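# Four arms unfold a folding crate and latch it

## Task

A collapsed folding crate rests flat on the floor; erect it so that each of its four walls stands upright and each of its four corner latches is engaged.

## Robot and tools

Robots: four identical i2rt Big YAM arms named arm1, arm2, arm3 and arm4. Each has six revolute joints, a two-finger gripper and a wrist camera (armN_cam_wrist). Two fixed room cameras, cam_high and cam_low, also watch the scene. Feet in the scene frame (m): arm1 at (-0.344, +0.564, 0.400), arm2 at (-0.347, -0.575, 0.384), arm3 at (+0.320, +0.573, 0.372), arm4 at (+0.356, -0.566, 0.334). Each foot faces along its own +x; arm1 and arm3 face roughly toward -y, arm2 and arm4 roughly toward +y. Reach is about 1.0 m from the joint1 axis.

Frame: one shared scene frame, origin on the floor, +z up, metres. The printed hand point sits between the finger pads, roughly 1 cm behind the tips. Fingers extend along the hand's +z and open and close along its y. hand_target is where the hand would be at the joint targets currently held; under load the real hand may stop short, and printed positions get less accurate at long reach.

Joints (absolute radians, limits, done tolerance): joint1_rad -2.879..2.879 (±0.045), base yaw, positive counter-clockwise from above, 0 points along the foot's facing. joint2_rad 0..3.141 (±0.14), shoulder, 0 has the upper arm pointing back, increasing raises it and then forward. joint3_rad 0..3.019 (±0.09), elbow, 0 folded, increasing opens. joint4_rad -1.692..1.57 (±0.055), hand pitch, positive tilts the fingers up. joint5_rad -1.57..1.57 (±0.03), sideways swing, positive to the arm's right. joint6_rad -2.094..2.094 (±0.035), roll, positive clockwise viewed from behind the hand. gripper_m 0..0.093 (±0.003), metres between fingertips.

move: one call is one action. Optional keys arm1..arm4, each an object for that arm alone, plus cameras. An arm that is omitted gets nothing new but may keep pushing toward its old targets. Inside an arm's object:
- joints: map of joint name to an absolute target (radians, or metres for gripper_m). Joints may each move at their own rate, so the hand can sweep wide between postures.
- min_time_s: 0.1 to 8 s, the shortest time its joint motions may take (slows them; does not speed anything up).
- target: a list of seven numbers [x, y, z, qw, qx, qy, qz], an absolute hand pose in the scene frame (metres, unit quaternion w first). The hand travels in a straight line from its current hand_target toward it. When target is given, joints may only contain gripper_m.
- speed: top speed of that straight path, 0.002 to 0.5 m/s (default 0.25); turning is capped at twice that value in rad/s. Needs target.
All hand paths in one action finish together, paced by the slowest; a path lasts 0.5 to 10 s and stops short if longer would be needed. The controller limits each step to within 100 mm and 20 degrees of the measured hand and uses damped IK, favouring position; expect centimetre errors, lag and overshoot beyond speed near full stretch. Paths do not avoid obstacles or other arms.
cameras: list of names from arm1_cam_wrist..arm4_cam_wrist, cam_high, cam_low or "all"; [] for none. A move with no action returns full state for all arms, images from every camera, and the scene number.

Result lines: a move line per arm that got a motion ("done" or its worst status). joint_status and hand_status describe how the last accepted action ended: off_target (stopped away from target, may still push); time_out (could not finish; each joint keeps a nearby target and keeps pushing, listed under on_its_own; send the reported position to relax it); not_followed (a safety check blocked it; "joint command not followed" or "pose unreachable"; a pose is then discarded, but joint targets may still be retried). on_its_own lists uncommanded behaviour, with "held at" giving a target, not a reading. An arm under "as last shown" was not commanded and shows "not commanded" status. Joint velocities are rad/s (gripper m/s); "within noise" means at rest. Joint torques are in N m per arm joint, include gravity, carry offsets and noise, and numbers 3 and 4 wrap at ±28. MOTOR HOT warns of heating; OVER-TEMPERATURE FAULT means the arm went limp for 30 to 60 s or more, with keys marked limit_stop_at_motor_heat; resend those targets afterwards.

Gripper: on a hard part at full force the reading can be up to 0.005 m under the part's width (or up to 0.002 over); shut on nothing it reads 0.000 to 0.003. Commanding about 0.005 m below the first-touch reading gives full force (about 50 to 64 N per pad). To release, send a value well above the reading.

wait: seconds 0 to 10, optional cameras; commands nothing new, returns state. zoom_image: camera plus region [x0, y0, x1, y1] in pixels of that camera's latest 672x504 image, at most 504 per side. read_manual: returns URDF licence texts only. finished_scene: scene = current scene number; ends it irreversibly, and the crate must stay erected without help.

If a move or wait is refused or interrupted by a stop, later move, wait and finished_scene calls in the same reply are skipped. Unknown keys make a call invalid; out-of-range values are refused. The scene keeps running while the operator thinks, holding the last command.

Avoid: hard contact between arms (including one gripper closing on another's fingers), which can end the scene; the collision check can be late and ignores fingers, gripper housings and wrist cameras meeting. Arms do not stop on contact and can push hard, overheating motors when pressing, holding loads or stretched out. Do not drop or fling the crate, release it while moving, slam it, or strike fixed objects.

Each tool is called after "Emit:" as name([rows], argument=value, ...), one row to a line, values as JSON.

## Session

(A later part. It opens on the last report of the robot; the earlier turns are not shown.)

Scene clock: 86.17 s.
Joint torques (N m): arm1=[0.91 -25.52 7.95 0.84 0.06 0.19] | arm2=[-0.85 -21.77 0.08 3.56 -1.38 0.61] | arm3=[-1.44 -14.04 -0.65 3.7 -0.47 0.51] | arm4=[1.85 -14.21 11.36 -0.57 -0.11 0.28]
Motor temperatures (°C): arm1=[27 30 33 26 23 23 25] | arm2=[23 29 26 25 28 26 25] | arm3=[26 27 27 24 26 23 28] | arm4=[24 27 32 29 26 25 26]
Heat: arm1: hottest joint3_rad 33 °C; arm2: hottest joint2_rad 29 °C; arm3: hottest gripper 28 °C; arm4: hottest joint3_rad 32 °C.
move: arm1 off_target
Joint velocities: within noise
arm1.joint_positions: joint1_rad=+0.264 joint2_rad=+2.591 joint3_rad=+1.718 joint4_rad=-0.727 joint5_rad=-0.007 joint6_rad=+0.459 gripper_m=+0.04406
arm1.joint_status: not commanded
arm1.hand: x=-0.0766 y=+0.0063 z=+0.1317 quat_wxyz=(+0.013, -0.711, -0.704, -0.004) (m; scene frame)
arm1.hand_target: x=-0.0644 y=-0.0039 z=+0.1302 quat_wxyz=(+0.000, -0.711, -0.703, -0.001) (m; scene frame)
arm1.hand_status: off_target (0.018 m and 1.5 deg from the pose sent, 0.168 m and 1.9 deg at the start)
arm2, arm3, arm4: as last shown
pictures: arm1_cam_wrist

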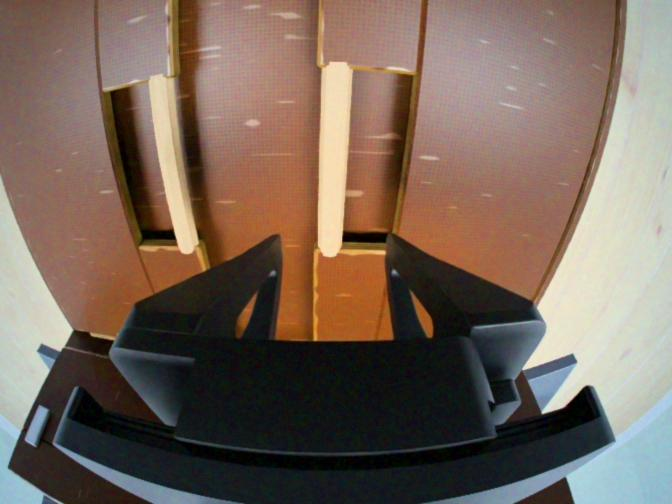

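Emit:
move(arm1={"target": [-0.064, -0.006, 0.045, 0, 0.7117, 0.7025, 0], "speed": 0.12}, cameras=["arm1_cam_wrist"])

Emit:
move(arm1={"target": [-0.064, -0.010, 0.026, 0, 0.7117, 0.7025, 0], "speed": 0.06}, cameras=["arm1_cam_wrist"])

Scene clock: 90.33 s.
Joint torques (N m): arm1=[1.08 -25.52 7.19 0.9 0.19 0.17] | arm2=[-0.79 -21.77 0.08 3.58 -1.37 0.62] | arm3=[-1.9 -14.27 -0.62 3.62 -0.48 0.5] | arm4=[1.9 -14.21 11.34 -0.55 -0.11 0.29]
Motor temperatures (°C): arm1=[27 30 33 26 23 23 25] | arm2=[23 29 26 25 28 26 25] | arm3=[26 27 27 24 26 23 28] | arm4=[24 27 32 29 26 25 26]
Heat: arm1: hottest joint3_rad 33 °C; arm2: hottest joint2_rad 29 °C; arm3: hottest gripper 28 °C; arm4: hottest joint3_rad 32 °C.
move: arm1 off_target
Joint velocities: within noise
arm1.joint_positions: joint1_rad=+0.264 joint2_rad=+2.780 joint3_rad=+1.847 joint4_rad=-0.664 joint5_rad=-0.007 joint6_rad=+0.462 gripper_m=+0.04406
arm1.joint_status: not commanded
arm1.hand: x=-0.0759 y=+0.0033 z=+0.0478 quat_wxyz=(+0.011, -0.712, -0.702, -0.004) (m; scene frame)
arm1.hand_target: x=-0.0648 y=-0.0046 z=+0.0451 quat_wxyz=(+0.000, -0.712, -0.702, +0.000) (m; scene frame)
arm1.hand_status: off_target (0.015 m and 1.4 deg from the pose sent, 0.088 m and 1.5 deg at the start)
arm2, arm4: as last shown
arm3.joint_positions: joint1_rad=-0.796 joint2_rad=+2.544 joint3_rad=+0.864 joint4_rad=+1.539 joint5_rad=-1.000 joint6_rad=+1.423 gripper_m=+0.01553
arm3.joint_status: not commanded
arm3.hand: x=-0.0241 y=+0.1855 z=+0.2544 quat_wxyz=(-0.680, -0.733, -0.007, +0.011) (m; scene frame)
arm3.hand_target: x=-0.0242 y=+0.1903 z=+0.2597 quat_wxyz=(-0.687, -0.727, +0.001, +0.003) (m; scene frame)
arm3.hand_status: not commanded
pictures: arm1_cam_wrist

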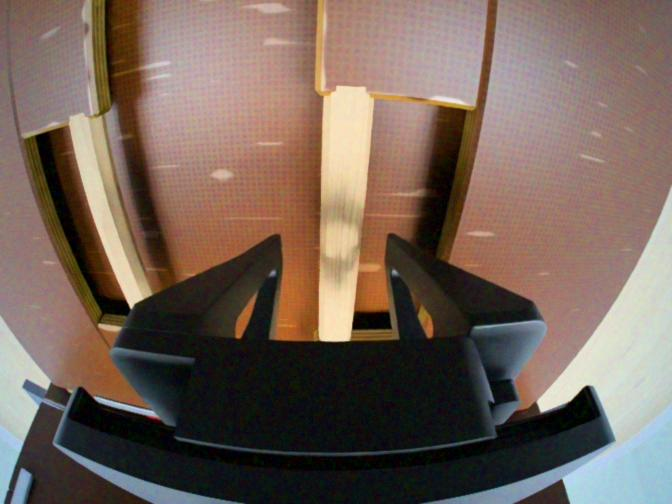

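Scene clock: 91.73 s.
Joint torques (N m): arm1=[-0.5 -25.76 7.47 0.68 0.12 0.18] | arm2=[-0.79 -21.83 0.09 3.54 -1.38 0.62] | arm3=[-1.38 -14.39 -0.72 3.62 -0.43 0.49] | arm4=[1.9 -14.27 11.34 -0.57 -0.11 0.28]
Motor temperatures (°C): arm1=[27 30 33 26 23 23 25] | arm2=[23 29 26 25 28 26 25] | arm3=[26 27 27 24 26 23 28] | arm4=[24 27 32 29 26 25 26]
Heat: arm1: hottest joint3_rad 33 °C; arm2: hottest joint2_rad 29 °C; arm3: hottest gripper 28 °C; arm4: hottest joint3_rad 32 °C.
move: arm1 off_target
Joint velocities: within noise
arm1.joint_positions: joint1_rad=+0.264 joint2_rad=+2.829 joint3_rad=+1.904 joint4_rad=-0.664 joint5_rad=-0.007 joint6_rad=+0.462 gripper_m=+0.04406
arm1.joint_status: not commanded
arm1.hand: x=-0.0729 y=-0.0033 z=+0.0309 quat_wxyz=(+0.008, -0.712, -0.702, -0.002) (m; scene frame)
arm1.hand_target: x=-0.0642 y=-0.0094 z=+0.0258 quat_wxyz=(+0.000, -0.712, -0.703, +0.000) (m; scene frame)
arm1.hand_status: off_target (0.012 m and 0.9 deg from the pose sent, 0.028 m and 1.4 deg at the start)
arm2, arm3, arm4: as last shown
pictures: arm1_cam_wrist

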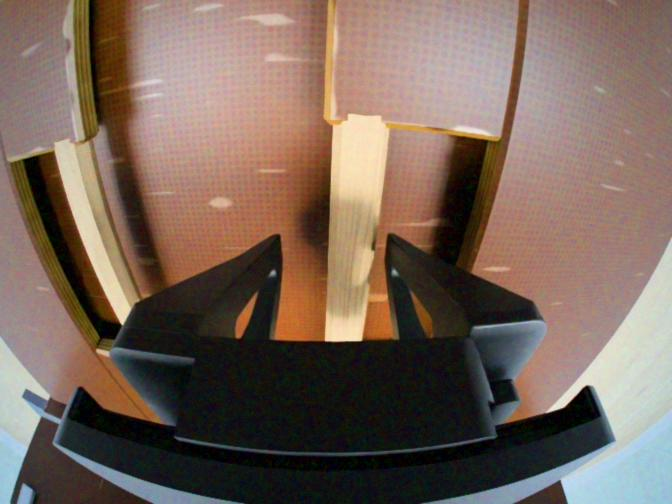

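Emit:
move(arm1={"target": [-0.074, -0.010, 0.024, 0, 0.7117, 0.7025, 0], "speed": 0.05}, cameras=["arm1_cam_wrist"])

Scene clock: 94.27 s.
Joint torques (N m): arm1=[-0.79 -25.7 6.49 0.81 0.12 -0.01] | arm2=[-0.79 -21.77 0.08 3.58 -1.38 0.61] | arm3=[-1.03 -14.15 -0.58 3.56 -0.44 0.48] | arm4=[1.9 -14.21 11.34 -0.57 -0.11 0.28]
Motor temperatures (°C): arm1=[27 31 33 26 23 23 25] | arm2=[23 29 25 25 28 26 25] | arm3=[26 27 27 24 26 23 28] | arm4=[24 27 32 29 26 25 26]
Heat: arm1: hottest joint3_rad 33 °C; arm2: hottest joint2_rad 29 °C; arm3: hottest gripper 28 °C; arm4: hottest joint3_rad 32 °C.
move: arm1 done
Joint velocities: within noise
arm1.joint_positions: joint1_rad=+0.264 joint2_rad=+2.829 joint3_rad=+1.904 joint4_rad=-0.660 joint5_rad=-0.007 joint6_rad=+0.462 gripper_m=+0.04406
arm1.joint_status: not commanded
arm1.hand: x=-0.0724 y=-0.0043 z=+0.0309 quat_wxyz=(+0.006, -0.712, -0.703, -0.002) (m; scene frame)
arm1.hand_target: x=-0.0741 y=-0.0096 z=+0.0241 quat_wxyz=(+0.000, -0.712, -0.703, +0.000) (m; scene frame)
arm1.hand_status: done (0.009 m and 0.7 deg from the pose sent, 0.010 m and 0.9 deg at the start)
arm2, arm3, arm4: as last shown
pictures: arm1_cam_wrist

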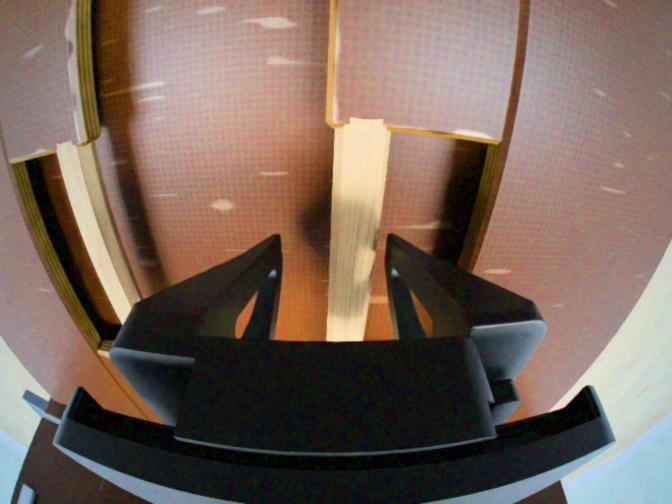

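Emit:
move(arm1={"target": [-0.084, -0.010, 0.022, 0, 0.7117, 0.7025, 0], "speed": 0.05}, cameras=["arm1_cam_wrist"])

Scene clock: 95.83 s.
Joint torques (N m): arm1=[-1.08 -25.99 5.27 1.11 0.17 0.02] | arm2=[-0.85 -21.77 0.08 3.55 -1.38 0.62] | arm3=[-1.44 -14.27 -0.62 3.66 -0.44 0.47] | arm4=[1.85 -14.21 11.36 -0.57 -0.11 0.28]
Motor temperatures (°C): arm1=[27 31 33 26 23 23 25] | arm2=[23 29 25 25 28 26 25] | arm3=[26 27 27 24 26 23 28] | arm4=[24 27 32 29 26 25 26]
Heat: arm1: hottest joint3_rad 33 °C; arm2: hottest joint2_rad 29 °C; arm3: hottest gripper 28 °C; arm4: hottest joint3_rad 32 °C.
move: arm1 off_target
Joint velocities: within noise
arm1.joint_positions: joint1_rad=+0.252 joint2_rad=+2.829 joint3_rad=+1.904 joint4_rad=-0.646 joint5_rad=-0.007 joint6_rad=+0.462 gripper_m=+0.04406
arm1.joint_status: not commanded
arm1.hand: x=-0.0779 y=-0.0107 z=+0.0309 quat_wxyz=(-0.001, -0.716, -0.698, +0.001) (m; scene frame)
arm1.hand_target: x=-0.0838 y=-0.0098 z=+0.0222 quat_wxyz=(+0.000, -0.715, -0.700, +0.000) (m; scene frame)
arm1.hand_status: off_target (0.011 m and 0.7 deg from the pose sent, 0.016 m and 0.7 deg at the start)
arm2, arm3, arm4: as last shown
pictures: arm1_cam_wrist

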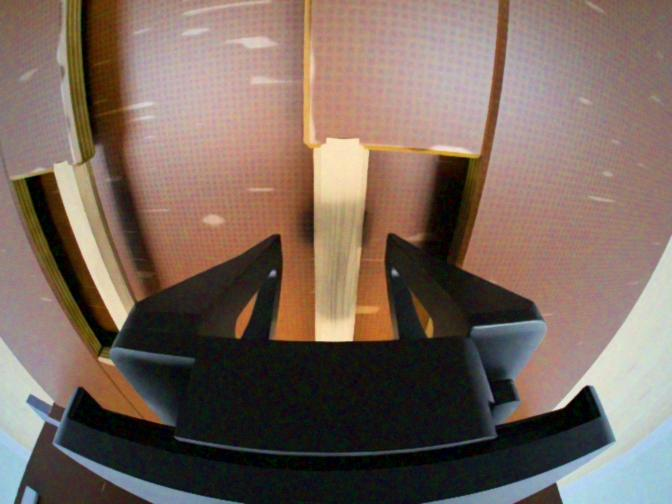

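Emit:
move(arm1={"target": [-0.082, -0.010, 0.018, 0, 0.7117, 0.7025, 0], "speed": 0.05, "joints": {"gripper_m": 0.014}})

Emit:
move(arm1={"joints": {"gripper_m": 0.0115}}, cameras=["arm1_cam_wrist"])

Scene clock: 98.70 s.
Joint torques (N m): arm1=[-1.14 -25 6.17 0.98 0.03 -0.03] | arm2=[-0.79 -21.83 0.08 3.56 -1.38 0.62] | arm3=[-1.49 -14.21 -0.57 3.75 -0.47 0.46] | arm4=[1.9 -14.21 11.34 -0.55 -0.11 0.28]
Motor temperatures (°C): arm1=[27 31 33 26 23 23 25] | arm2=[23 29 25 25 28 26 25] | arm3=[26 27 27 24 26 23 28] | arm4=[24 27 32 29 26 25 26]
Heat: arm1: hottest joint3_rad 33 °C; arm2: hottest joint2_rad 29 °C; arm3: hottest gripper 28 °C; arm4: hottest joint3_rad 32 °C.
move: arm1 off_target
Joint velocities: within noise
arm1.joint_positions: joint1_rad=+0.252 joint2_rad=+2.829 joint3_rad=+1.904 joint4_rad=-0.646 joint5_rad=+0.004 joint6_rad=+0.460 gripper_m=+0.01724
arm1.joint_status: gripper_m off_target (ended at +0.01727, target +0.01400)
arm1.hand: x=-0.0796 y=-0.0115 z=+0.0309 quat_wxyz=(+0.001, -0.715, -0.699, +0.006) (m; scene frame)
arm1.hand_target: x=-0.0834 y=-0.0101 z=+0.0184 quat_wxyz=(+0.001, -0.712, -0.703, +0.004) (m; scene frame)
arm1.hand_status: off_target (0.013 m and 0.9 deg from the pose sent, 0.014 m and 0.7 deg at the start)
arm2, arm3, arm4: as last shown
pictures: none

Scene clock: 99.03 s.
Joint torques (N m): arm1=[-0.79 -24.64 6.11 0.95 0.04 -0.07] | arm2=[-0.85 -21.83 0.08 3.56 -1.38 0.61] | arm3=[-1.38 -14.27 -0.69 3.74 -0.45 0.48] | arm4=[1.9 -14.21 11.34 -0.57 -0.11 0.28]
Motor temperatures (°C): arm1=[27 31 33 26 23 23 25] | arm2=[23 29 25 25 29 26 25] | arm3=[26 27 27 24 26 23 28] | arm4=[24 27 32 29 26 25 26]
Heat: arm1: hottest joint3_rad 33 °C; arm2: hottest joint2_rad 29 °C; arm3: hottest gripper 28 °C; arm4: hottest joint3_rad 32 °C.
move: arm1 off_target
Joint velocities: within noise
arm1.joint_positions: joint1_rad=+0.252 joint2_rad=+2.829 joint3_rad=+1.904 joint4_rad=-0.646 joint5_rad=+0.004 joint6_rad=+0.460 gripper_m=+0.01724
arm1.joint_status: gripper_m off_target (ended at +0.01724, target +0.01150)
arm1.hand: x=-0.0796 y=-0.0115 z=+0.0309 quat_wxyz=(+0.001, -0.715, -0.699, +0.006) (m; scene frame)
arm1.hand_target: x=-0.0834 y=-0.0101 z=+0.0184 quat_wxyz=(+0.001, -0.712, -0.703, +0.004) (m; scene frame)
arm1.hand_status: not commanded
arm2, arm3: as last shown
arm4.joint_positions: joint1_rad=+0.329 joint2_rad=+1.640 joint3_rad=+1.357 joint4_rad=-1.321 joint5_rad=+0.002 joint6_rad=+0.473 gripper_m=+0.04207
arm4.joint_status: not commanded
arm4.hand: x=+0.1142 y=-0.1581 z=+0.4834 quat_wxyz=(+0.004, +0.729, -0.684, +0.016) (m; scene frame)
arm4.hand_target: x=+0.1102 y=-0.1537 z=+0.4891 quat_wxyz=(+0.003, +0.724, -0.690, +0.012) (m; scene frame)
arm4.hand_status: not commanded
pictures: arm1_cam_wrist

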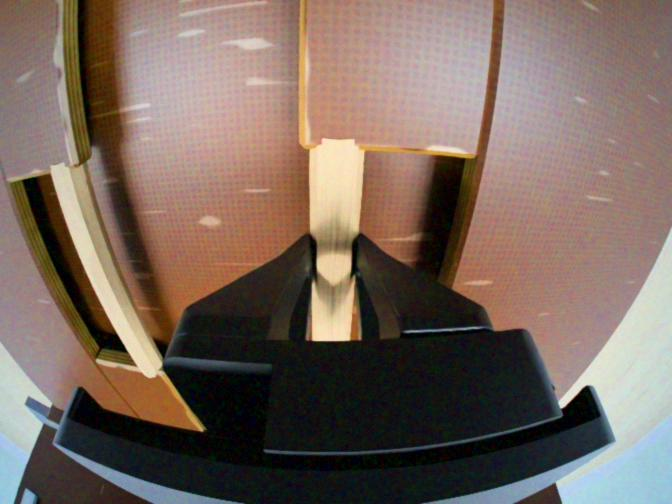

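Emit:
move(arm1={"target": [-0.076, -0.024, 0.094, 0.0929, 0.7056, 0.6965, 0.0917], "speed": 0.1})

Emit:
move(arm1={"target": [-0.096, -0.0245, 0.1556, 0.1842, 0.6875, 0.6786, 0.1818], "speed": 0.1}, cameras=["arm1_cam_wrist", "cam_high"])

Scene clock: 103.30 s.
Joint torques (N m): arm1=[-1.44 -29.63 4.67 0.94 -1.11 -0.15] | arm2=[-0.85 -21.83 0.06 3.56 -1.38 0.62] | arm3=[-1.03 -15.03 -0.49 3.73 -0.41 0.45] | arm4=[1.9 -14.21 11.34 -0.55 -0.11 0.28]
Motor temperatures (°C): arm1=[27 31 33 26 23 23 25] | arm2=[23 29 25 25 29 26 26] | arm3=[26 27 27 24 26 23 28] | arm4=[24 28 32 29 26 25 26]
Heat: arm1: hottest joint3_rad 33 °C; arm2: hottest joint2_rad 29 °C; arm3: hottest gripper 28 °C; arm4: hottest joint3_rad 32 °C.
move: arm1 off_target
Joint velocities: within noise
arm1.joint_positions: joint1_rad=+0.185 joint2_rad=+2.715 joint3_rad=+1.763 joint4_rad=-0.558 joint5_rad=-0.224 joint6_rad=+0.411 gripper_m=+0.01719
arm1.joint_status: not commanded
arm1.hand: x=-0.0829 y=-0.0117 z=+0.0723 quat_wxyz=(-0.070, -0.715, -0.690, -0.087) (m; scene frame)
arm1.hand_target: x=-0.0780 y=-0.0258 z=+0.0935 quat_wxyz=(-0.093, -0.707, -0.695, -0.092) (m; scene frame)
arm1.hand_status: off_target (0.026 m and 2.9 deg from the pose sent, 0.064 m and 15.5 deg at the start)
arm2.joint_positions: joint1_rad=-0.842 joint2_rad=+2.575 joint3_rad=+0.838 joint4_rad=+1.492 joint5_rad=-0.958 joint6_rad=+1.389 gripper_m=+0.01753
arm2.joint_status: not commanded
arm2.hand: x=-0.0243 y=-0.1872 z=+0.2420 quat_wxyz=(+0.004, -0.009, -0.755, -0.656) (m; scene frame)
arm2.hand_target: x=-0.0143 y=-0.1819 z=+0.2795 quat_wxyz=(-0.001, +0.005, -0.732, -0.681) (m; scene frame)
arm2.hand_status: not commanded
arm3.joint_positions: joint1_rad=-0.798 joint2_rad=+2.544 joint3_rad=+0.863 joint4_rad=+1.540 joint5_rad=-1.000 joint6_rad=+1.423 gripper_m=+0.01553
arm3.joint_status: not commanded
arm3.hand: x=-0.0242 y=+0.1863 z=+0.2545 quat_wxyz=(-0.680, -0.733, -0.007, +0.012) (m; scene frame)
arm3.hand_target: x=-0.0238 y=+0.1906 z=+0.2595 quat_wxyz=(-0.686, -0.727, +0.002, +0.003) (m; scene frame)
arm3.hand_status: not commanded
arm4: as last shown
pictures: none

Scene clock: 105.23 s.
Joint torques (N m): arm1=[-0.73 -32.09 3.54 0.21 -1.61 -0.17] | arm2=[-0.5 -21.71 0.05 3.48 -1.34 0.61] | arm3=[-0.15 -14.39 -0.1 3.12 -0.19 0.53] | arm4=[1.9 -14.21 11.34 -0.55 -0.11 0.28]
Motor temperatures (°C): arm1=[27 32 33 26 23 23 25] | arm2=[23 29 25 25 29 26 26] | arm3=[26 27 27 24 26 23 28] | arm4=[24 28 32 29 26 25 26]
Heat: arm1: hottest joint3_rad 33 °C; arm2: hottest joint2_rad 29 °C; arm3: hottest gripper 28 °C; arm4: hottest joint3_rad 32 °C.
move: arm1 off_target
Joint velocities: within noise
arm1.joint_positions: joint1_rad=+0.099 joint2_rad=+2.617 joint3_rad=+1.623 joint4_rad=-0.449 joint5_rad=-0.474 joint6_rad=+0.348 gripper_m=+0.01710
arm1.joint_status: not commanded
arm1.hand: x=-0.0964 y=-0.0113 z=+0.1158 quat_wxyz=(-0.161, -0.698, -0.675, -0.177) (m; scene frame)
arm1.hand_target: x=-0.0919 y=-0.0256 z=+0.1534 quat_wxyz=(-0.187, -0.685, -0.680, -0.181) (m; scene frame)
arm1.hand_status: off_target (0.042 m and 3.0 deg from the pose sent, 0.085 m and 17.3 deg at the start)
arm2.joint_positions: joint1_rad=-0.847 joint2_rad=+2.575 joint3_rad=+0.834 joint4_rad=+1.495 joint5_rad=-0.960 joint6_rad=+1.389 gripper_m=+0.01750
arm2.joint_status: not commanded
arm2.hand: x=-0.0243 y=-0.1897 z=+0.2421 quat_wxyz=(+0.004, -0.011, -0.755, -0.656) (m; scene frame)
arm2.hand_target: x=-0.0156 y=-0.1831 z=+0.2790 quat_wxyz=(+0.000, +0.003, -0.733, -0.680) (m; scene frame)
arm2.hand_status: not commanded
arm3.joint_positions: joint1_rad=-0.810 joint2_rad=+2.545 joint3_rad=+0.852 joint4_rad=+1.553 joint5_rad=-1.006 joint6_rad=+1.423 gripper_m=+0.01552
arm3.joint_status: not commanded
arm3.hand: x=-0.0241 y=+0.1928 z=+0.2546 quat_wxyz=(-0.680, -0.733, -0.004, +0.014) (m; scene frame)
arm3.hand_target: x=-0.0223 y=+0.1911 z=+0.2589 quat_wxyz=(-0.686, -0.728, +0.003, +0.001) (m; scene frame)
arm3.hand_status: not commanded
arm4: as last shown
pictures: arm1_cam_wrist, cam_high

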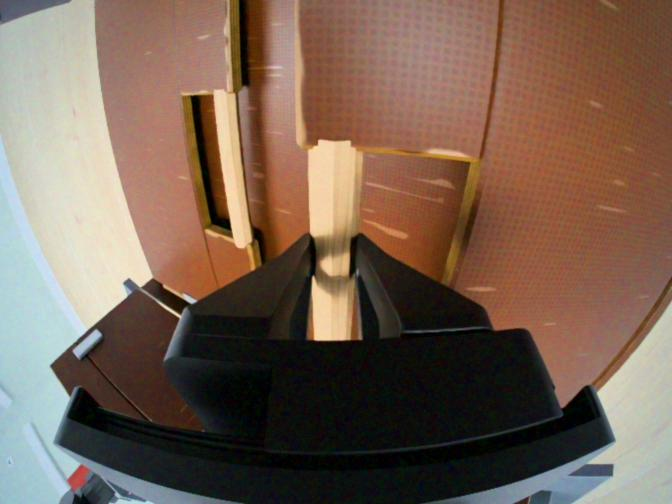

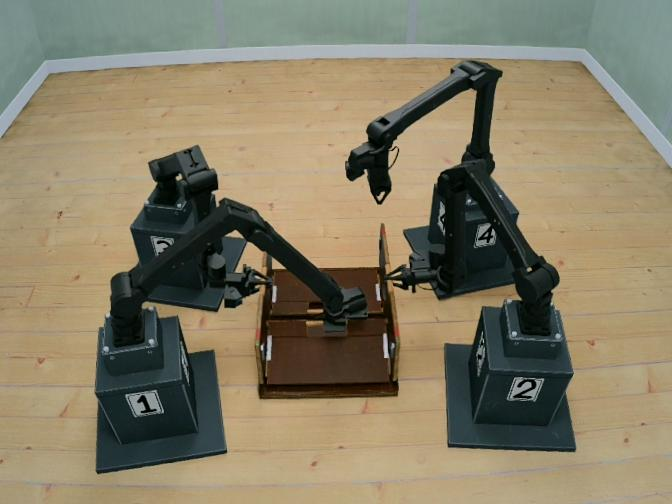

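Emit:
move(arm1={"target": [-0.122, -0.0255, 0.206, 0.2724, 0.6575, 0.6490, 0.2688], "speed": 0.1})

Emit:
move(arm1={"target": [-0.162, -0.026, 0.242, 0.3021, 0.6433, 0.6350, 0.2979], "speed": 0.1}, cameras=["arm1_cam_wrist", "cam_high"])

Scene clock: 108.90 s.
Joint torques (N m): arm1=[-1.08 -31.15 4.12 0.16 -2 -0.08] | arm2=[-0.26 -21.71 0.03 3.4 -1.33 0.62] | arm3=[-0.03 -14.51 -0.09 2.82 -0.09 0.49] | arm4=[1.9 -14.21 11.34 -0.55 -0.11 0.28]
Motor temperatures (°C): arm1=[27 32 32 26 24 23 25] | arm2=[23 29 25 25 29 26 26] | arm3=[26 27 27 24 26 23 29] | arm4=[24 28 32 29 26 25 26]
Heat: arm1: hottest joint2_rad 32 °C; arm2: hottest joint2_rad 29 °C; arm3: hottest gripper 29 °C; arm4: hottest joint3_rad 32 °C.
move: arm1 off_target
Joint velocities: within noise
arm1.joint_positions: joint1_rad=-0.007 joint2_rad=+2.545 joint3_rad=+1.537 joint4_rad=-0.431 joint5_rad=-0.736 joint6_rad=+0.264 gripper_m=+0.01706
arm1.joint_status: not commanded
arm1.hand: x=-0.1244 y=-0.0106 z=+0.1647 quat_wxyz=(-0.244, -0.670, -0.648, -0.267) (m; scene frame)
arm1.hand_target: x=-0.1214 y=-0.0260 z=+0.2044 quat_wxyz=(-0.272, -0.657, -0.649, -0.269) (m; scene frame)
arm1.hand_status: off_target (0.044 m and 3.6 deg from the pose sent, 0.095 m and 17.5 deg at the start)
arm2.joint_positions: joint1_rad=-0.849 joint2_rad=+2.575 joint3_rad=+0.832 joint4_rad=+1.496 joint5_rad=-0.960 joint6_rad=+1.389 gripper_m=+0.01750
arm2.joint_status: not commanded
arm2.hand: x=-0.0242 y=-0.1905 z=+0.2422 quat_wxyz=(+0.003, -0.012, -0.755, -0.656) (m; scene frame)
arm2.hand_target: x=-0.0163 y=-0.1833 z=+0.2788 quat_wxyz=(+0.001, +0.003, -0.733, -0.680) (m; scene frame)
arm2.hand_status: not commanded
arm3.joint_positions: joint1_rad=-0.813 joint2_rad=+2.545 joint3_rad=+0.849 joint4_rad=+1.554 joint5_rad=-1.011 joint6_rad=+1.423 gripper_m=+0.01551
arm3.joint_status: not commanded
arm3.hand: x=-0.0234 y=+0.1945 z=+0.2546 quat_wxyz=(-0.680, -0.733, -0.004, +0.013) (m; scene frame)
arm3.hand_target: x=-0.0216 y=+0.1913 z=+0.2588 quat_wxyz=(-0.685, -0.728, +0.003, +0.000) (m; scene frame)
arm3.hand_status: not commanded
arm4: as last shown
pictures: none

Scene clock: 110.10 s.
Joint torques (N m): arm1=[-2.14 -32.09 4.16 -1.11 -1.32 -0.13] | arm2=[-0.32 -21.66 0.03 3.38 -1.33 0.61] | arm3=[-0.03 -14.56 -0.21 2.78 -0.05 0.45] | arm4=[1.85 -14.21 11.34 -0.57 -0.11 0.29]
Motor temperatures (°C): arm1=[27 32 32 26 24 23 25] | arm2=[23 29 25 25 29 26 26] | arm3=[26 27 27 24 26 23 29] | arm4=[24 28 32 29 26 25 26]
Heat: arm1: hottest joint2_rad 32 °C; arm2: hottest joint2_rad 29 °C; arm3: hottest gripper 29 °C; arm4: hottest joint3_rad 32 °C.
move: arm1 off_target
Joint velocities: within noise
arm1.joint_positions: joint1_rad=-0.079 joint2_rad=+2.508 joint3_rad=+1.513 joint4_rad=-0.491 joint5_rad=-0.857 joint6_rad=+0.172 gripper_m=+0.01706
arm1.joint_status: not commanded
arm1.hand: x=-0.1528 y=-0.0105 z=+0.1942 quat_wxyz=(-0.281, -0.652, -0.635, -0.305) (m; scene frame)
arm1.hand_target: x=-0.1605 y=-0.0267 z=+0.2391 quat_wxyz=(-0.303, -0.644, -0.636, -0.299) (m; scene frame)
arm1.hand_status: off_target (0.051 m and 2.7 deg from the pose sent, 0.087 m and 8.3 deg at the start)
arm2.joint_positions: joint1_rad=-0.849 joint2_rad=+2.575 joint3_rad=+0.831 joint4_rad=+1.496 joint5_rad=-0.960 joint6_rad=+1.389 gripper_m=+0.01750
arm2.joint_status: not commanded
arm2.hand: x=-0.0247 y=-0.1909 z=+0.2421 quat_wxyz=(+0.004, -0.012, -0.755, -0.656) (m; scene frame)
arm2.hand_target: x=-0.0170 y=-0.1835 z=+0.2785 quat_wxyz=(+0.002, +0.003, -0.734, -0.680) (m; scene frame)
arm2.hand_status: not commanded
arm3.joint_positions: joint1_rad=-0.814 joint2_rad=+2.545 joint3_rad=+0.849 joint4_rad=+1.556 joint5_rad=-1.011 joint6_rad=+1.423 gripper_m=+0.01550
arm3.joint_status: not commanded
arm3.hand: x=-0.0241 y=+0.1950 z=+0.2549 quat_wxyz=(-0.680, -0.733, -0.004, +0.014) (m; scene frame)
arm3.hand_target: x=-0.0222 y=+0.1914 z=+0.2590 quat_wxyz=(-0.685, -0.728, +0.003, +0.001) (m; scene frame)
arm3.hand_status: not commanded
arm4: as last shown
pictures: arm1_cam_wrist, cam_high

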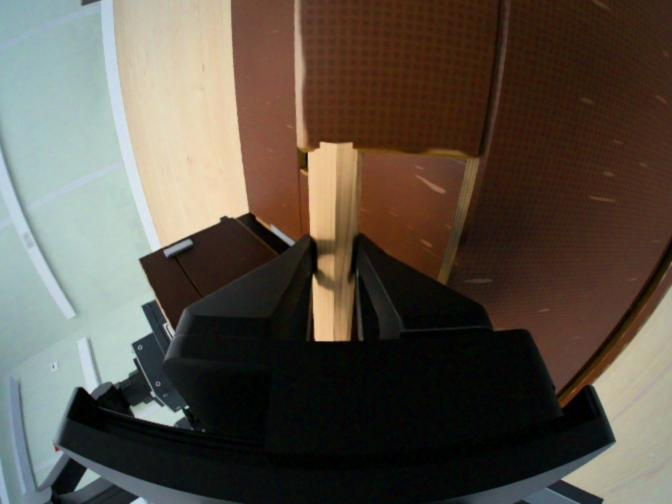

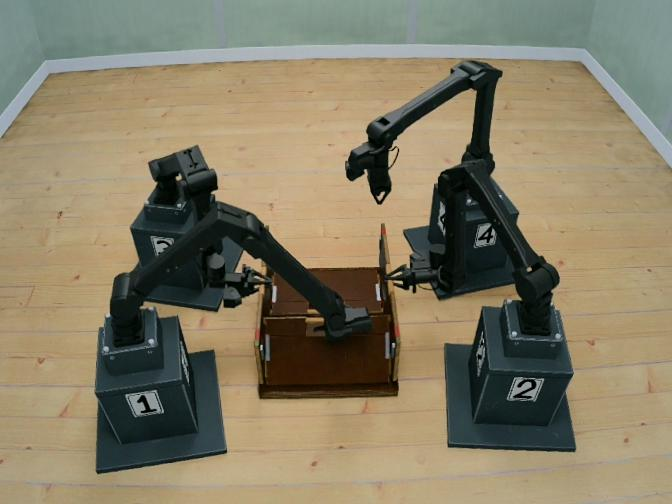

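Emit:
move(arm1={"target": [-0.205, -0.026, 0.262, 0.3021, 0.6433, 0.6350, 0.2979], "speed": 0.08})

Emit:
move(arm1={"target": [-0.245, -0.026, 0.272, 0.3021, 0.6433, 0.6350, 0.2979], "speed": 0.08}, cameras=["arm1_cam_wrist", "cam_high"])

Scene clock: 113.47 s.
Joint torques (N m): arm1=[-3.14 -31.09 4.64 -1.02 -0.86 -0.17] | arm2=[-0.21 -21.71 0.01 3.41 -1.33 0.62] | arm3=[0.21 -14.51 -0.03 2.92 -0.06 0.46] | arm4=[1.9 -14.27 11.34 -0.55 -0.11 0.29]
Motor temperatures (°C): arm1=[27 33 32 26 24 23 25] | arm2=[23 29 25 25 29 26 26] | arm3=[26 27 27 24 26 23 29] | arm4=[24 28 32 29 26 25 26]
Heat: arm1: hottest joint2_rad 33 °C; arm2: hottest joint2_rad 29 °C; arm3: hottest gripper 29 °C; arm4: hottest joint3_rad 32 °C.
move: arm1 off_target
Joint velocities: within noise
arm1.joint_positions: joint1_rad=-0.141 joint2_rad=+2.464 joint3_rad=+1.509 joint4_rad=-0.620 joint5_rad=-0.872 joint6_rad=+0.065 gripper_m=+0.01688
arm1.joint_status: not commanded
arm1.hand: x=-0.1869 y=-0.0098 z=+0.2198 quat_wxyz=(-0.281, -0.648, -0.635, -0.312) (m; scene frame)
arm1.hand_target: x=-0.2030 y=-0.0264 z=+0.2599 quat_wxyz=(-0.303, -0.644, -0.636, -0.298) (m; scene frame)
arm1.hand_status: off_target (0.049 m and 3.0 deg from the pose sent, 0.087 m and 2.7 deg at the start)
arm2.joint_positions: joint1_rad=-0.850 joint2_rad=+2.575 joint3_rad=+0.831 joint4_rad=+1.496 joint5_rad=-0.960 joint6_rad=+1.389 gripper_m=+0.01750
arm2.joint_status: not commanded
arm2.hand: x=-0.0241 y=-0.1914 z=+0.2421 quat_wxyz=(+0.003, -0.013, -0.755, -0.656) (m; scene frame)
arm2.hand_target: x=-0.0165 y=-0.1839 z=+0.2785 quat_wxyz=(+0.001, +0.002, -0.734, -0.680) (m; scene frame)
arm2.hand_status: not commanded
arm3, arm4: as last shown
arm3.hand_target: x=-0.0222 y=+0.1912 z=+0.2591 quat_wxyz=(-0.686, -0.728, +0.003, +0.001) (m; scene frame)
pictures: none

Scene clock: 114.67 s.
Joint torques (N m): arm1=[-3.66 -29.74 6.12 -1.55 -0.42 -0.27] | arm2=[-0.15 -21.71 0.03 3.38 -1.33 0.62] | arm3=[0.15 -14.33 0.01 2.95 -0.04 0.46] | arm4=[1.9 -14.21 11.36 -0.57 -0.11 0.28]
Motor temperatures (°C): arm1=[27 33 32 26 24 23 25] | arm2=[23 29 25 25 29 26 26] | arm3=[26 27 27 24 26 23 29] | arm4=[24 28 32 29 26 25 26]
Heat: arm1: hottest joint2_rad 33 °C; arm2: hottest joint2_rad 29 °C; arm3: hottest gripper 29 °C; arm4: hottest joint3_rad 32 °C.
move: arm1 off_target
Joint velocities: within noise
arm1.joint_positions: joint1_rad=-0.207 joint2_rad=+2.438 joint3_rad=+1.511 joint4_rad=-0.723 joint5_rad=-0.880 joint6_rad=-0.035 gripper_m=+0.01644
arm1.joint_status: not commanded
arm1.hand: x=-0.2239 y=-0.0087 z=+0.2366 quat_wxyz=(-0.285, -0.647, -0.633, -0.314) (m; scene frame)
arm1.hand_target: x=-0.2446 y=-0.0263 z=+0.2703 quat_wxyz=(-0.303, -0.645, -0.636, -0.297) (m; scene frame)
arm1.hand_status: off_target (0.045 m and 2.8 deg from the pose sent, 0.080 m and 3.0 deg at the start)
arm2, arm3, arm4: as last shown
arm2.hand_target: x=-0.0166 y=-0.1838 z=+0.2785 quat_wxyz=(+0.002, +0.002, -0.734, -0.680) (m; scene frame)
arm3.hand_target: x=-0.0222 y=+0.1911 z=+0.2590 quat_wxyz=(-0.685, -0.728, +0.003, +0.001) (m; scene frame)
pictures: arm1_cam_wrist, cam_high

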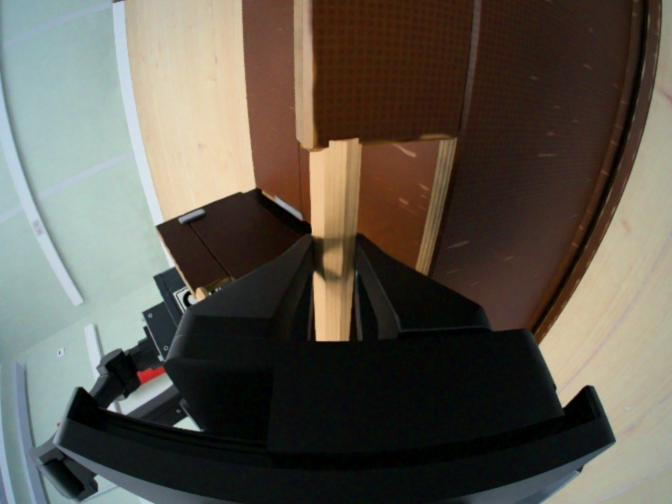

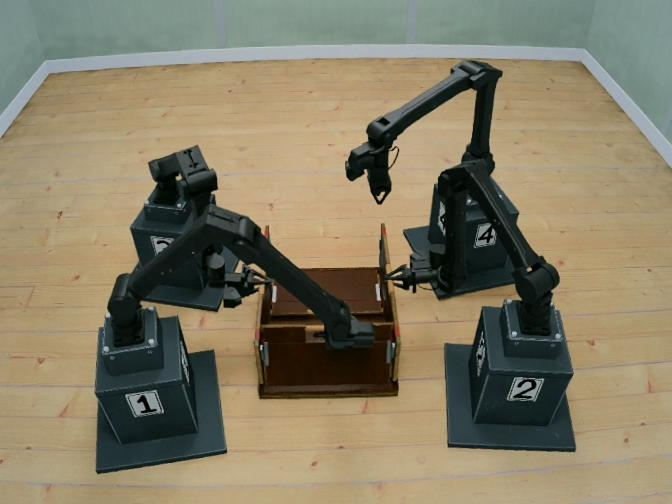

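Emit:
move(arm1={"target": [-0.28, -0.026, 0.276, 0.3021, 0.6433, 0.6350, 0.2979], "speed": 0.06})

Emit:
move(arm1={"target": [-0.305, -0.026, 0.272, 0.3021, 0.6433, 0.6350, 0.2979], "speed": 0.06})

Emit:
move(arm1={"target": [-0.325, -0.026, 0.268, 0.3021, 0.6433, 0.6350, 0.2979], "speed": 0.06}, cameras=["arm1_cam_wrist", "cam_high"])

Scene clock: 117.17 s.
Joint torques (N m): arm1=[-3.96 -28.69 6.6 -1.88 -0.03 -0.32] | arm2=[-0.15 -21.71 0.02 3.38 -1.33 0.62] | arm3=[-0.15 -14.27 -0.06 2.92 -0.03 0.47] | arm4=[1.9 -14.21 11.34 -0.57 -0.11 0.29]
Motor temperatures (°C): arm1=[27 32 32 26 24 23 25] | arm2=[23 29 25 25 29 26 26] | arm3=[26 26 27 24 26 23 29] | arm4=[24 28 32 29 26 25 26]
Heat: arm1: hottest joint2_rad 32 °C; arm2: hottest joint2_rad 29 °C; arm3: hottest gripper 29 °C; arm4: hottest joint3_rad 32 °C.
move: arm1 off_target
Joint velocities: within noise
arm1.joint_positions: joint1_rad=-0.253 joint2_rad=+2.436 joint3_rad=+1.532 joint4_rad=-0.813 joint5_rad=-0.886 joint6_rad=-0.123 gripper_m=+0.01632
arm1.joint_status: not commanded
arm1.hand: x=-0.2492 y=-0.0080 z=+0.2448 quat_wxyz=(-0.288, -0.642, -0.635, -0.319) (m; scene frame)
arm1.hand_target: x=-0.2785 y=-0.0253 z=+0.2750 quat_wxyz=(-0.303, -0.645, -0.635, -0.298) (m; scene frame)
arm1.hand_status: off_target (0.047 m and 3.0 deg from the pose sent, 0.071 m and 2.8 deg at the start)
arm2, arm3, arm4: as last shown
arm3.hand_target: x=-0.0221 y=+0.1911 z=+0.2590 quat_wxyz=(-0.685, -0.728, +0.003, +0.001) (m; scene frame)
pictures: none

Scene clock: 118.33 s.
Joint torques (N m): arm1=[-5.6 -27.28 7.23 -1.96 0.02 -0.27] | arm2=[-0.15 -21.66 0.02 3.36 -1.33 0.62] | arm3=[-0.03 -14.56 -0.05 3.02 -0.04 0.47] | arm4=[1.9 -14.21 11.36 -0.57 -0.11 0.28]
Motor temperatures (°C): arm1=[27 32 32 26 24 23 25] | arm2=[23 29 25 25 29 26 26] | arm3=[26 26 27 24 26 23 29] | arm4=[24 28 32 29 26 25 26]
Heat: arm1: hottest joint2_rad 32 °C; arm2: hottest joint2_rad 29 °C; arm3: hottest gripper 29 °C; arm4: hottest joint3_rad 32 °C.
move: arm1 off_target
Joint velocities: within noise
arm1.joint_positions: joint1_rad=-0.280 joint2_rad=+2.441 joint3_rad=+1.554 joint4_rad=-0.874 joint5_rad=-0.880 joint6_rad=-0.182 gripper_m=+0.01623
arm1.joint_status: not commanded
arm1.hand: x=-0.2655 y=-0.0081 z=+0.2480 quat_wxyz=(-0.287, -0.639, -0.638, -0.320) (m; scene frame)
arm1.hand_target: x=-0.3042 y=-0.0251 z=+0.2710 quat_wxyz=(-0.303, -0.645, -0.635, -0.298) (m; scene frame)
arm1.hand_status: off_target (0.050 m and 3.2 deg from the pose sent, 0.065 m and 3.0 deg at the start)
arm2.joint_positions: joint1_rad=-0.850 joint2_rad=+2.575 joint3_rad=+0.829 joint4_rad=+1.498 joint5_rad=-0.960 joint6_rad=+1.389 gripper_m=+0.01749
arm2.joint_status: not commanded
arm2.hand: x=-0.0246 y=-0.1917 z=+0.2422 quat_wxyz=(+0.003, -0.013, -0.755, -0.656) (m; scene frame)
arm2.hand_target: x=-0.0174 y=-0.1839 z=+0.2785 quat_wxyz=(+0.002, +0.002, -0.734, -0.679) (m; scene frame)
arm2.hand_status: not commanded
arm3.joint_positions: joint1_rad=-0.816 joint2_rad=+2.545 joint3_rad=+0.849 joint4_rad=+1.556 joint5_rad=-1.011 joint6_rad=+1.423 gripper_m=+0.01550
arm3.joint_status: not commanded
arm3.hand: x=-0.0246 y=+0.1955 z=+0.2549 quat_wxyz=(-0.680, -0.733, -0.003, +0.014) (m; scene frame)
arm3.hand_target: x=-0.0227 y=+0.1916 z=+0.2590 quat_wxyz=(-0.685, -0.728, +0.004, +0.002) (m; scene frame)
arm3.hand_status: not commanded
arm4.joint_positions: joint1_rad=+0.329 joint2_rad=+1.640 joint3_rad=+1.357 joint4_rad=-1.321 joint5_rad=+0.002 joint6_rad=+0.473 gripper_m=+0.04207
arm4.joint_status: not commanded
arm4.hand: x=+0.1142 y=-0.1581 z=+0.4834 quat_wxyz=(+0.004, +0.729, -0.684, +0.016) (m; scene frame)
arm4.hand_target: x=+0.1102 y=-0.1537 z=+0.4891 quat_wxyz=(+0.003, +0.724, -0.690, +0.012) (m; scene frame)
arm4.hand_status: not commanded
pictures: none

Scene clock: 119.57 s.
Joint torques (N m): arm1=[-4.6 -26.93 7.66 -1.25 0.15 -0.19] | arm2=[-0.15 -21.71 0.02 3.33 -1.33 0.62] | arm3=[0.5 -14.8 0.03 2.95 0.01 0.52] | arm4=[1.9 -14.21 11.36 -0.55 -0.11 0.29]
Motor temperatures (°C): arm1=[27 33 32 26 24 23 25] | arm2=[23 29 25 25 29 26 26] | arm3=[26 26 27 24 26 24 29] | arm4=[24 28 32 29 26 25 26]
Heat: arm1: hottest joint2_rad 33 °C; arm2: hottest joint2_rad 29 °C; arm3: hottest gripper 29 °C; arm4: hottest joint3_rad 32 °C.
move: arm1 off_target
Joint velocities: within noise
arm1.joint_positions: joint1_rad=-0.325 joint2_rad=+2.450 joint3_rad=+1.574 joint4_rad=-0.936 joint5_rad=-0.883 joint6_rad=-0.244 gripper_m=+0.01584
arm1.joint_status: not commanded
arm1.hand: x=-0.2900 y=-0.0070 z=+0.2501 quat_wxyz=(-0.291, -0.639, -0.634, -0.324) (m; scene frame)
arm1.hand_target: x=-0.3234 y=-0.0249 z=+0.2684 quat_wxyz=(-0.305, -0.644, -0.634, -0.300) (m; scene frame)
arm1.hand_status: off_target (0.044 m and 3.3 deg from the pose sent, 0.065 m and 3.2 deg at the start)
arm2.joint_positions: joint1_rad=-0.852 joint2_rad=+2.575 joint3_rad=+0.829 joint4_rad=+1.498 joint5_rad=-0.960 joint6_rad=+1.389 gripper_m=+0.01749
arm2.joint_status: not commanded
arm2.hand: x=-0.0240 y=-0.1922 z=+0.2422 quat_wxyz=(+0.003, -0.013, -0.755, -0.656) (m; scene frame)
arm2.hand_target: x=-0.0170 y=-0.1843 z=+0.2784 quat_wxyz=(+0.002, +0.002, -0.734, -0.679) (m; scene frame)
arm2.hand_status: not commanded
arm3, arm4: as last shown
pictures: arm1_cam_wrist, cam_high

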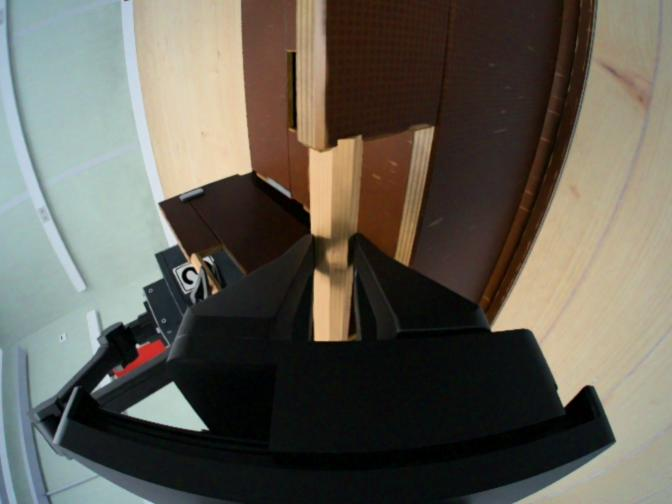

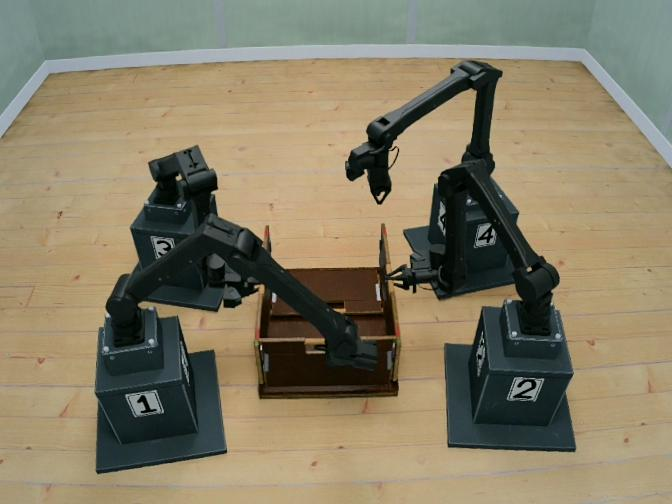

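Emit:
move(arm1={"target": [-0.342, -0.026, 0.268, 0.3021, 0.6433, 0.6350, 0.2979], "speed": 0.06}, cameras=["cam_high"])

Emit:
zoom_image(camera="cam_high", region=[245, 310, 425, 410])

Scene clock: 121.80 s.
Joint torques (N m): arm1=[-5.6 -25.93 8.06 -1.43 0.11 -0.29] | arm2=[-0.15 -21.71 0.02 3.34 -1.25 0.62] | arm3=[0.21 -14.27 0.01 2.91 -0.03 0.46] | arm4=[1.9 -14.21 11.36 -0.57 -0.11 0.29]
Motor temperatures (°C): arm1=[27 33 32 26 24 23 25] | arm2=[23 29 25 25 29 26 26] | arm3=[26 26 27 24 26 24 29] | arm4=[24 28 32 29 26 25 26]
Heat: arm1: hottest joint2_rad 33 °C; arm2: hottest joint2_rad 29 °C; arm3: hottest gripper 29 °C; arm4: hottest joint3_rad 32 °C.
move: arm1 off_target
Joint velocities: within noise
arm1.joint_positions: joint1_rad=-0.342 joint2_rad=+2.455 joint3_rad=+1.594 joint4_rad=-0.979 joint5_rad=-0.868 joint6_rad=-0.282 gripper_m=+0.01477
arm1.joint_status: not commanded
arm1.hand: x=-0.3013 y=-0.0075 z=+0.2517 quat_wxyz=(-0.286, -0.637, -0.639, -0.322) (m; scene frame)
arm1.hand_target: x=-0.3415 y=-0.0252 z=+0.2684 quat_wxyz=(-0.303, -0.645, -0.636, -0.297) (m; scene frame)
arm1.hand_status: off_target (0.048 m and 3.4 deg from the pose sent, 0.058 m and 3.3 deg at the start)
arm2.joint_positions: joint1_rad=-0.850 joint2_rad=+2.575 joint3_rad=+0.831 joint4_rad=+1.498 joint5_rad=-0.961 joint6_rad=+1.389 gripper_m=+0.01749
arm2.joint_status: not commanded
arm2.hand: x=-0.0243 y=-0.1913 z=+0.2424 quat_wxyz=(+0.003, -0.012, -0.755, -0.656) (m; scene frame)
arm2.hand_target: x=-0.0170 y=-0.1834 z=+0.2786 quat_wxyz=(+0.002, +0.003, -0.734, -0.680) (m; scene frame)
arm2.hand_status: not commanded
arm3, arm4: as last shown
arm3.hand_target: x=-0.0227 y=+0.1916 z=+0.2590 quat_wxyz=(-0.685, -0.728, +0.003, +0.002) (m; scene frame)
pictures: cam_high

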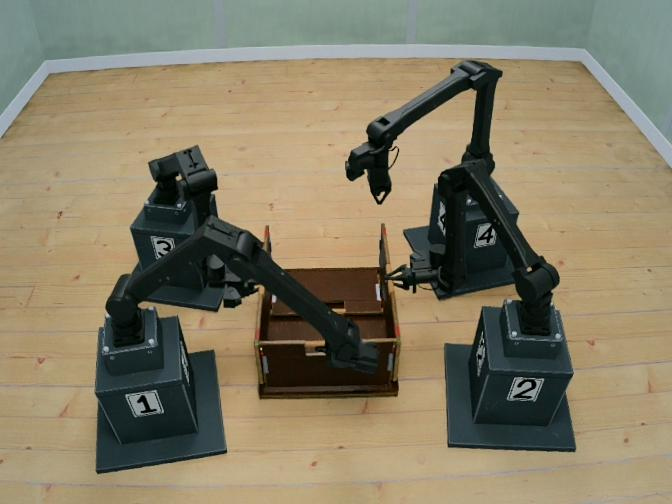

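Scaled by 2.800 from the camera's 672x504 image, which has a finer 960x720 frame.

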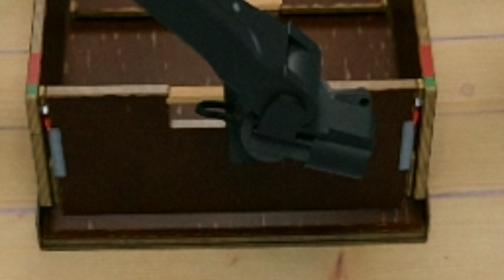

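Emit:
move(arm1={"target": [-0.354, -0.026, 0.266, 0.3021, 0.6433, 0.6350, 0.2979], "speed": 0.06}, cameras=["cam_high"])

Emit:
zoom_image(camera="cam_high", region=[245, 310, 425, 410])

Scene clock: 123.50 s.
Joint torques (N m): arm1=[-7.18 -25.88 8.13 -1.28 0.23 -0.31] | arm2=[-0.03 -21.71 0.01 3.33 -1.25 0.62] | arm3=[0.5 -14.27 0.01 2.92 -0.05 0.49] | arm4=[1.9 -14.21 11.34 -0.57 -0.11 0.28]
Motor temperatures (°C): arm1=[27 33 32 26 24 23 25] | arm2=[23 29 25 25 29 26 26] | arm3=[26 26 27 24 26 24 29] | arm4=[24 28 32 29 26 25 26]
Heat: arm1: hottest joint2_rad 33 °C; arm2: hottest joint2_rad 29 °C; arm3: hottest gripper 29 °C; arm4: hottest joint3_rad 32 °C.
move: arm1 off_target
Joint velocities: within noise
arm1.joint_positions: joint1_rad=-0.342 joint2_rad=+2.462 joint3_rad=+1.609 joint4_rad=-1.005 joint5_rad=-0.866 joint6_rad=-0.304 gripper_m=+0.01475
arm1.joint_status: not commanded
arm1.hand: x=-0.3016 y=-0.0077 z=+0.2518 quat_wxyz=(-0.284, -0.633, -0.643, -0.326) (m; scene frame)
arm1.hand_target: x=-0.3526 y=-0.0240 z=+0.2661 quat_wxyz=(-0.303, -0.645, -0.636, -0.297) (m; scene frame)
arm1.hand_status: off_target (0.057 m and 4.1 deg from the pose sent, 0.058 m and 3.4 deg at the start)
arm2, arm3, arm4: as last shown
pictures: cam_high

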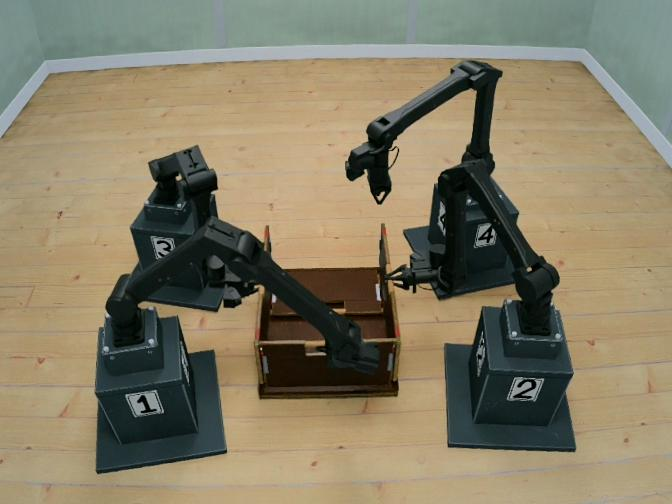

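Scaled by 2.800 from the camera's 672x504 image, which has a finer 960x720 frame.

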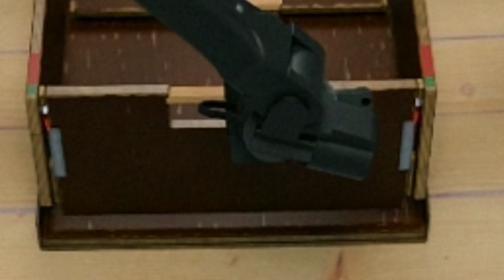

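Emit:
move(arm1={"target": [-0.302, -0.020, 0.255, 0.3021, 0.6433, 0.6350, 0.2979], "speed": 0.1})

Emit:
move(arm1={"joints": {"gripper_m": 0.04}})

Emit:
move(arm1={"target": [-0.385, -0.020, 0.335, 0.3021, 0.6433, 0.6350, 0.2979], "speed": 0.12}, cameras=["cam_high"])

Emit:
zoom_image(camera="cam_high", region=[245, 310, 425, 410])

Scene clock: 127.73 s.
Joint torques (N m): arm1=[-0.62 -25.76 5.5 1.58 -0.15 0.06] | arm2=[-0.09 -21.71 0.03 3.34 -1.25 0.62] | arm3=[-0.03 -14.15 -0.1 2.93 -0.03 0.47] | arm4=[1.9 -14.21 11.34 -0.57 -0.11 0.28]
Motor temperatures (°C): arm1=[27 33 32 26 24 23 26] | arm2=[23 30 25 25 29 26 26] | arm3=[26 26 27 24 26 24 29] | arm4=[24 28 33 29 26 25 26]
Heat: arm1: hottest joint2_rad 33 °C; arm2: hottest joint2_rad 30 °C; arm3: hottest gripper 29 °C; arm4: hottest joint3_rad 33 °C.
move: arm1 off_target
Joint velocities: within noise
arm1.joint_positions: joint1_rad=-0.339 joint2_rad=+2.441 joint3_rad=+1.565 joint4_rad=-0.925 joint5_rad=-0.869 joint6_rad=-0.235 gripper_m=+0.01475
arm1.joint_status: not commanded
arm1.hand: x=-0.2994 y=-0.0072 z=+0.2509 quat_wxyz=(-0.289, -0.647, -0.631, -0.316) (m; scene frame)
arm1.hand_target: x=-0.3024 y=-0.0177 z=+0.2545 quat_wxyz=(-0.297, -0.646, -0.636, -0.300) (m; scene frame)
arm1.hand_status: off_target (0.014 m and 2.6 deg from the pose sent, 0.013 m and 4.1 deg at the start)
arm2, arm3, arm4: as last shown
pictures: none

Scene clock: 128.33 s.
Joint torques (N m): arm1=[0.09 -25.88 5.59 0.51 -0.28 0.13] | arm2=[-0.15 -21.71 0.01 3.34 -1.25 0.62] | arm3=[-0.26 -14.45 -0.01 2.97 -0.04 0.47] | arm4=[1.85 -14.21 11.34 -0.57 -0.11 0.28]
Motor temperatures (°C): arm1=[27 33 32 26 24 23 26] | arm2=[23 30 25 25 29 26 26] | arm3=[26 26 27 24 26 24 29] | arm4=[24 28 33 29 26 25 26]
Heat: arm1: hottest joint2_rad 33 °C; arm2: hottest joint2_rad 30 °C; arm3: hottest gripper 29 °C; arm4: hottest joint3_rad 33 °C.
move: arm1 done
Joint velocities: within noise
arm1.joint_positions: joint1_rad=-0.339 joint2_rad=+2.441 joint3_rad=+1.565 joint4_rad=-0.902 joint5_rad=-0.866 joint6_rad=-0.235 gripper_m=+0.03987
arm1.joint_status: all done
arm1.hand: x=-0.3004 y=-0.0112 z=+0.2496 quat_wxyz=(-0.294, -0.644, -0.636, -0.307) (m; scene frame)
arm1.hand_target: x=-0.3024 y=-0.0176 z=+0.2540 quat_wxyz=(-0.297, -0.646, -0.636, -0.300) (m; scene frame)
arm1.hand_status: not commanded
arm2, arm3, arm4: as last shown
pictures: none

Scene clock: 130.17 s.
Joint torques (N m): arm1=[-0.67 -25.41 8.62 -0.44 -0.23 -0.09] | arm2=[-0.09 -21.71 0.01 3.33 -1.25 0.62] | arm3=[0.03 -14.33 -0.14 2.86 -0.04 0.5] | arm4=[1.85 -14.21 11.36 -0.57 -0.11 0.29]
Motor temperatures (°C): arm1=[27 33 32 26 24 23 25] | arm2=[23 30 25 25 29 26 26] | arm3=[26 26 27 24 26 24 29] | arm4=[24 28 33 29 26 25 26]
Heat: arm1: hottest joint2_rad 33 °C; arm2: hottest joint2_rad 30 °C; arm3: hottest gripper 29 °C; arm4: hottest joint3_rad 33 °C.
move: arm1 off_target
Joint velocities: within noise
arm1.joint_positions: joint1_rad=-0.472 joint2_rad=+2.350 joint3_rad=+1.631 joint4_rad=-1.200 joint5_rad=-0.843 joint6_rad=-0.408 gripper_m=+0.03996
arm1.joint_status: not commanded
arm1.hand: x=-0.3787 y=-0.0086 z=+0.3255 quat_wxyz=(-0.298, -0.649, -0.627, -0.311) (m; scene frame)
arm1.hand_target: x=-0.3855 y=-0.0227 z=+0.3353 quat_wxyz=(-0.306, -0.643, -0.637, -0.295) (m; scene frame)
arm1.hand_status: off_target (0.016 m and 1.9 deg from the pose sent, 0.121 m and 1.4 deg at the start)
arm2, arm3, arm4: as last shown
pictures: cam_high

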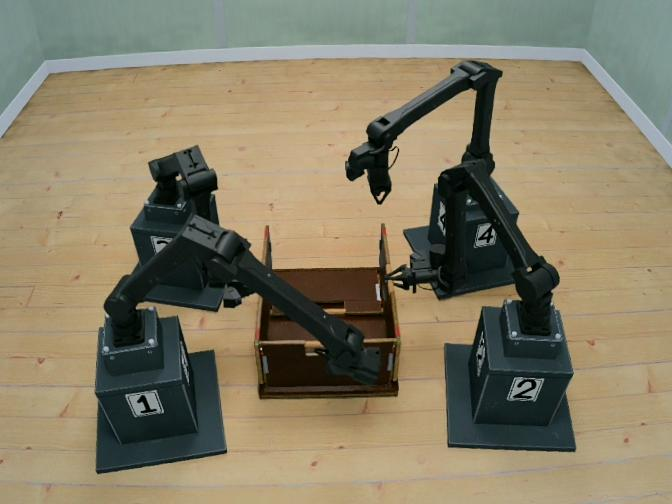

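Scaled by 2.800 from the camera's 672x504 image, which has a finer 960x720 frame.

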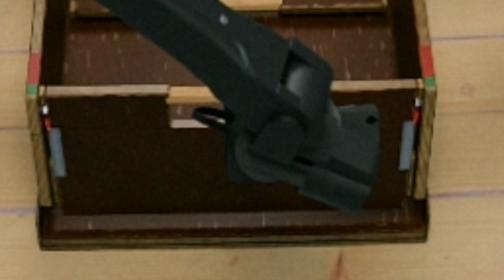

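Emit:
move(arm1={"target": [-0.42, 0.12, 0.50, 0.2419, 0.6687, 0.6601, 0.2387], "speed": 0.25}, arm4={"target": [0.033, 0.006, 0.26, 0, 0.7025, -0.7117, 0], "speed": 0.25}, cameras=["arm4_cam_wrist", "cam_high"])

Scene clock: 133.80 s.
Joint torques (N m): arm1=[-0.62 -18.02 6.42 -0.53 -0.16 -0.08] | arm2=[-0.09 -21.71 0.02 3.34 -1.25 0.62] | arm3=[0.15 -14.68 -0.08 3 -0.05 0.51] | arm4=[0.67 -21.19 11.89 -0.38 -0.12 0.29]
Motor temperatures (°C): arm1=[27 33 32 26 24 23 25] | arm2=[23 30 25 25 29 26 26] | arm3=[26 26 27 24 26 24 29] | arm4=[24 28 33 29 26 25 26]
Heat: arm1: hottest joint2_rad 33 °C; arm2: hottest joint2_rad 30 °C; arm3: hottest gripper 29 °C; arm4: hottest joint3_rad 33 °C.
move: arm1 done; arm4 off_target
Joint velocities: within noise
arm1.joint_positions: joint1_rad=-0.578 joint2_rad=+1.790 joint3_rad=+1.299 joint4_rad=-1.373 joint5_rad=-0.641 joint6_rad=-0.477 gripper_m=+0.03996
arm1.joint_status: not commanded
arm1.hand: x=-0.4186 y=+0.1135 z=+0.5039 quat_wxyz=(-0.245, -0.669, -0.661, -0.233) (m; scene frame)
arm1.hand_target: x=-0.4206 y=+0.1182 z=+0.5006 quat_wxyz=(-0.242, -0.669, -0.661, -0.239) (m; scene frame)
arm1.hand_status: done (0.008 m and 0.7 deg from the pose sent, 0.221 m and 11.3 deg at the start)
arm2, arm3: as last shown
arm4.joint_positions: joint1_rad=+0.313 joint2_rad=+2.282 joint3_rad=+1.727 joint4_rad=-1.029 joint5_rad=+0.002 joint6_rad=+0.507 gripper_m=+0.04207
arm4.joint_status: not commanded
arm4.hand: x=+0.0372 y=-0.0093 z=+0.2585 quat_wxyz=(+0.001, +0.712, -0.702, +0.007) (m; scene frame)
arm4.hand_target: x=+0.0352 y=+0.0042 z=+0.2589 quat_wxyz=(+0.000, +0.703, -0.711, -0.001) (m; scene frame)
arm4.hand_status: off_target (0.016 m and 1.7 deg from the pose sent, 0.289 m and 4.8 deg at the start)
pictures: arm4_cam_wrist, cam_high

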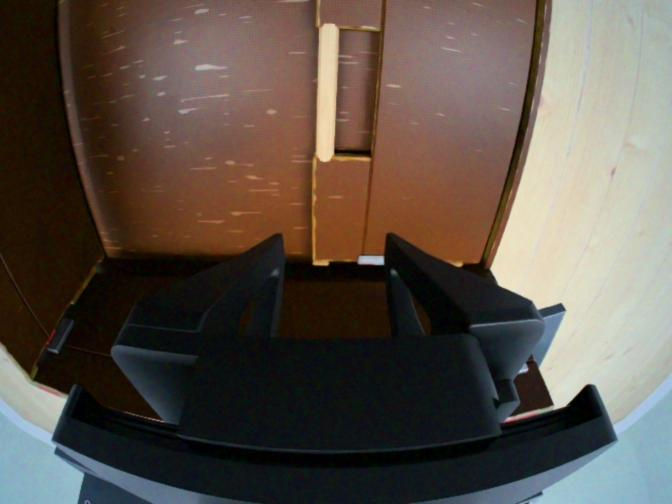

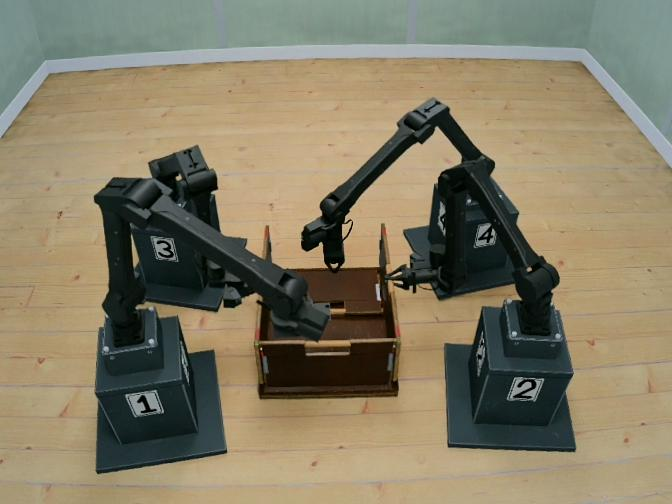

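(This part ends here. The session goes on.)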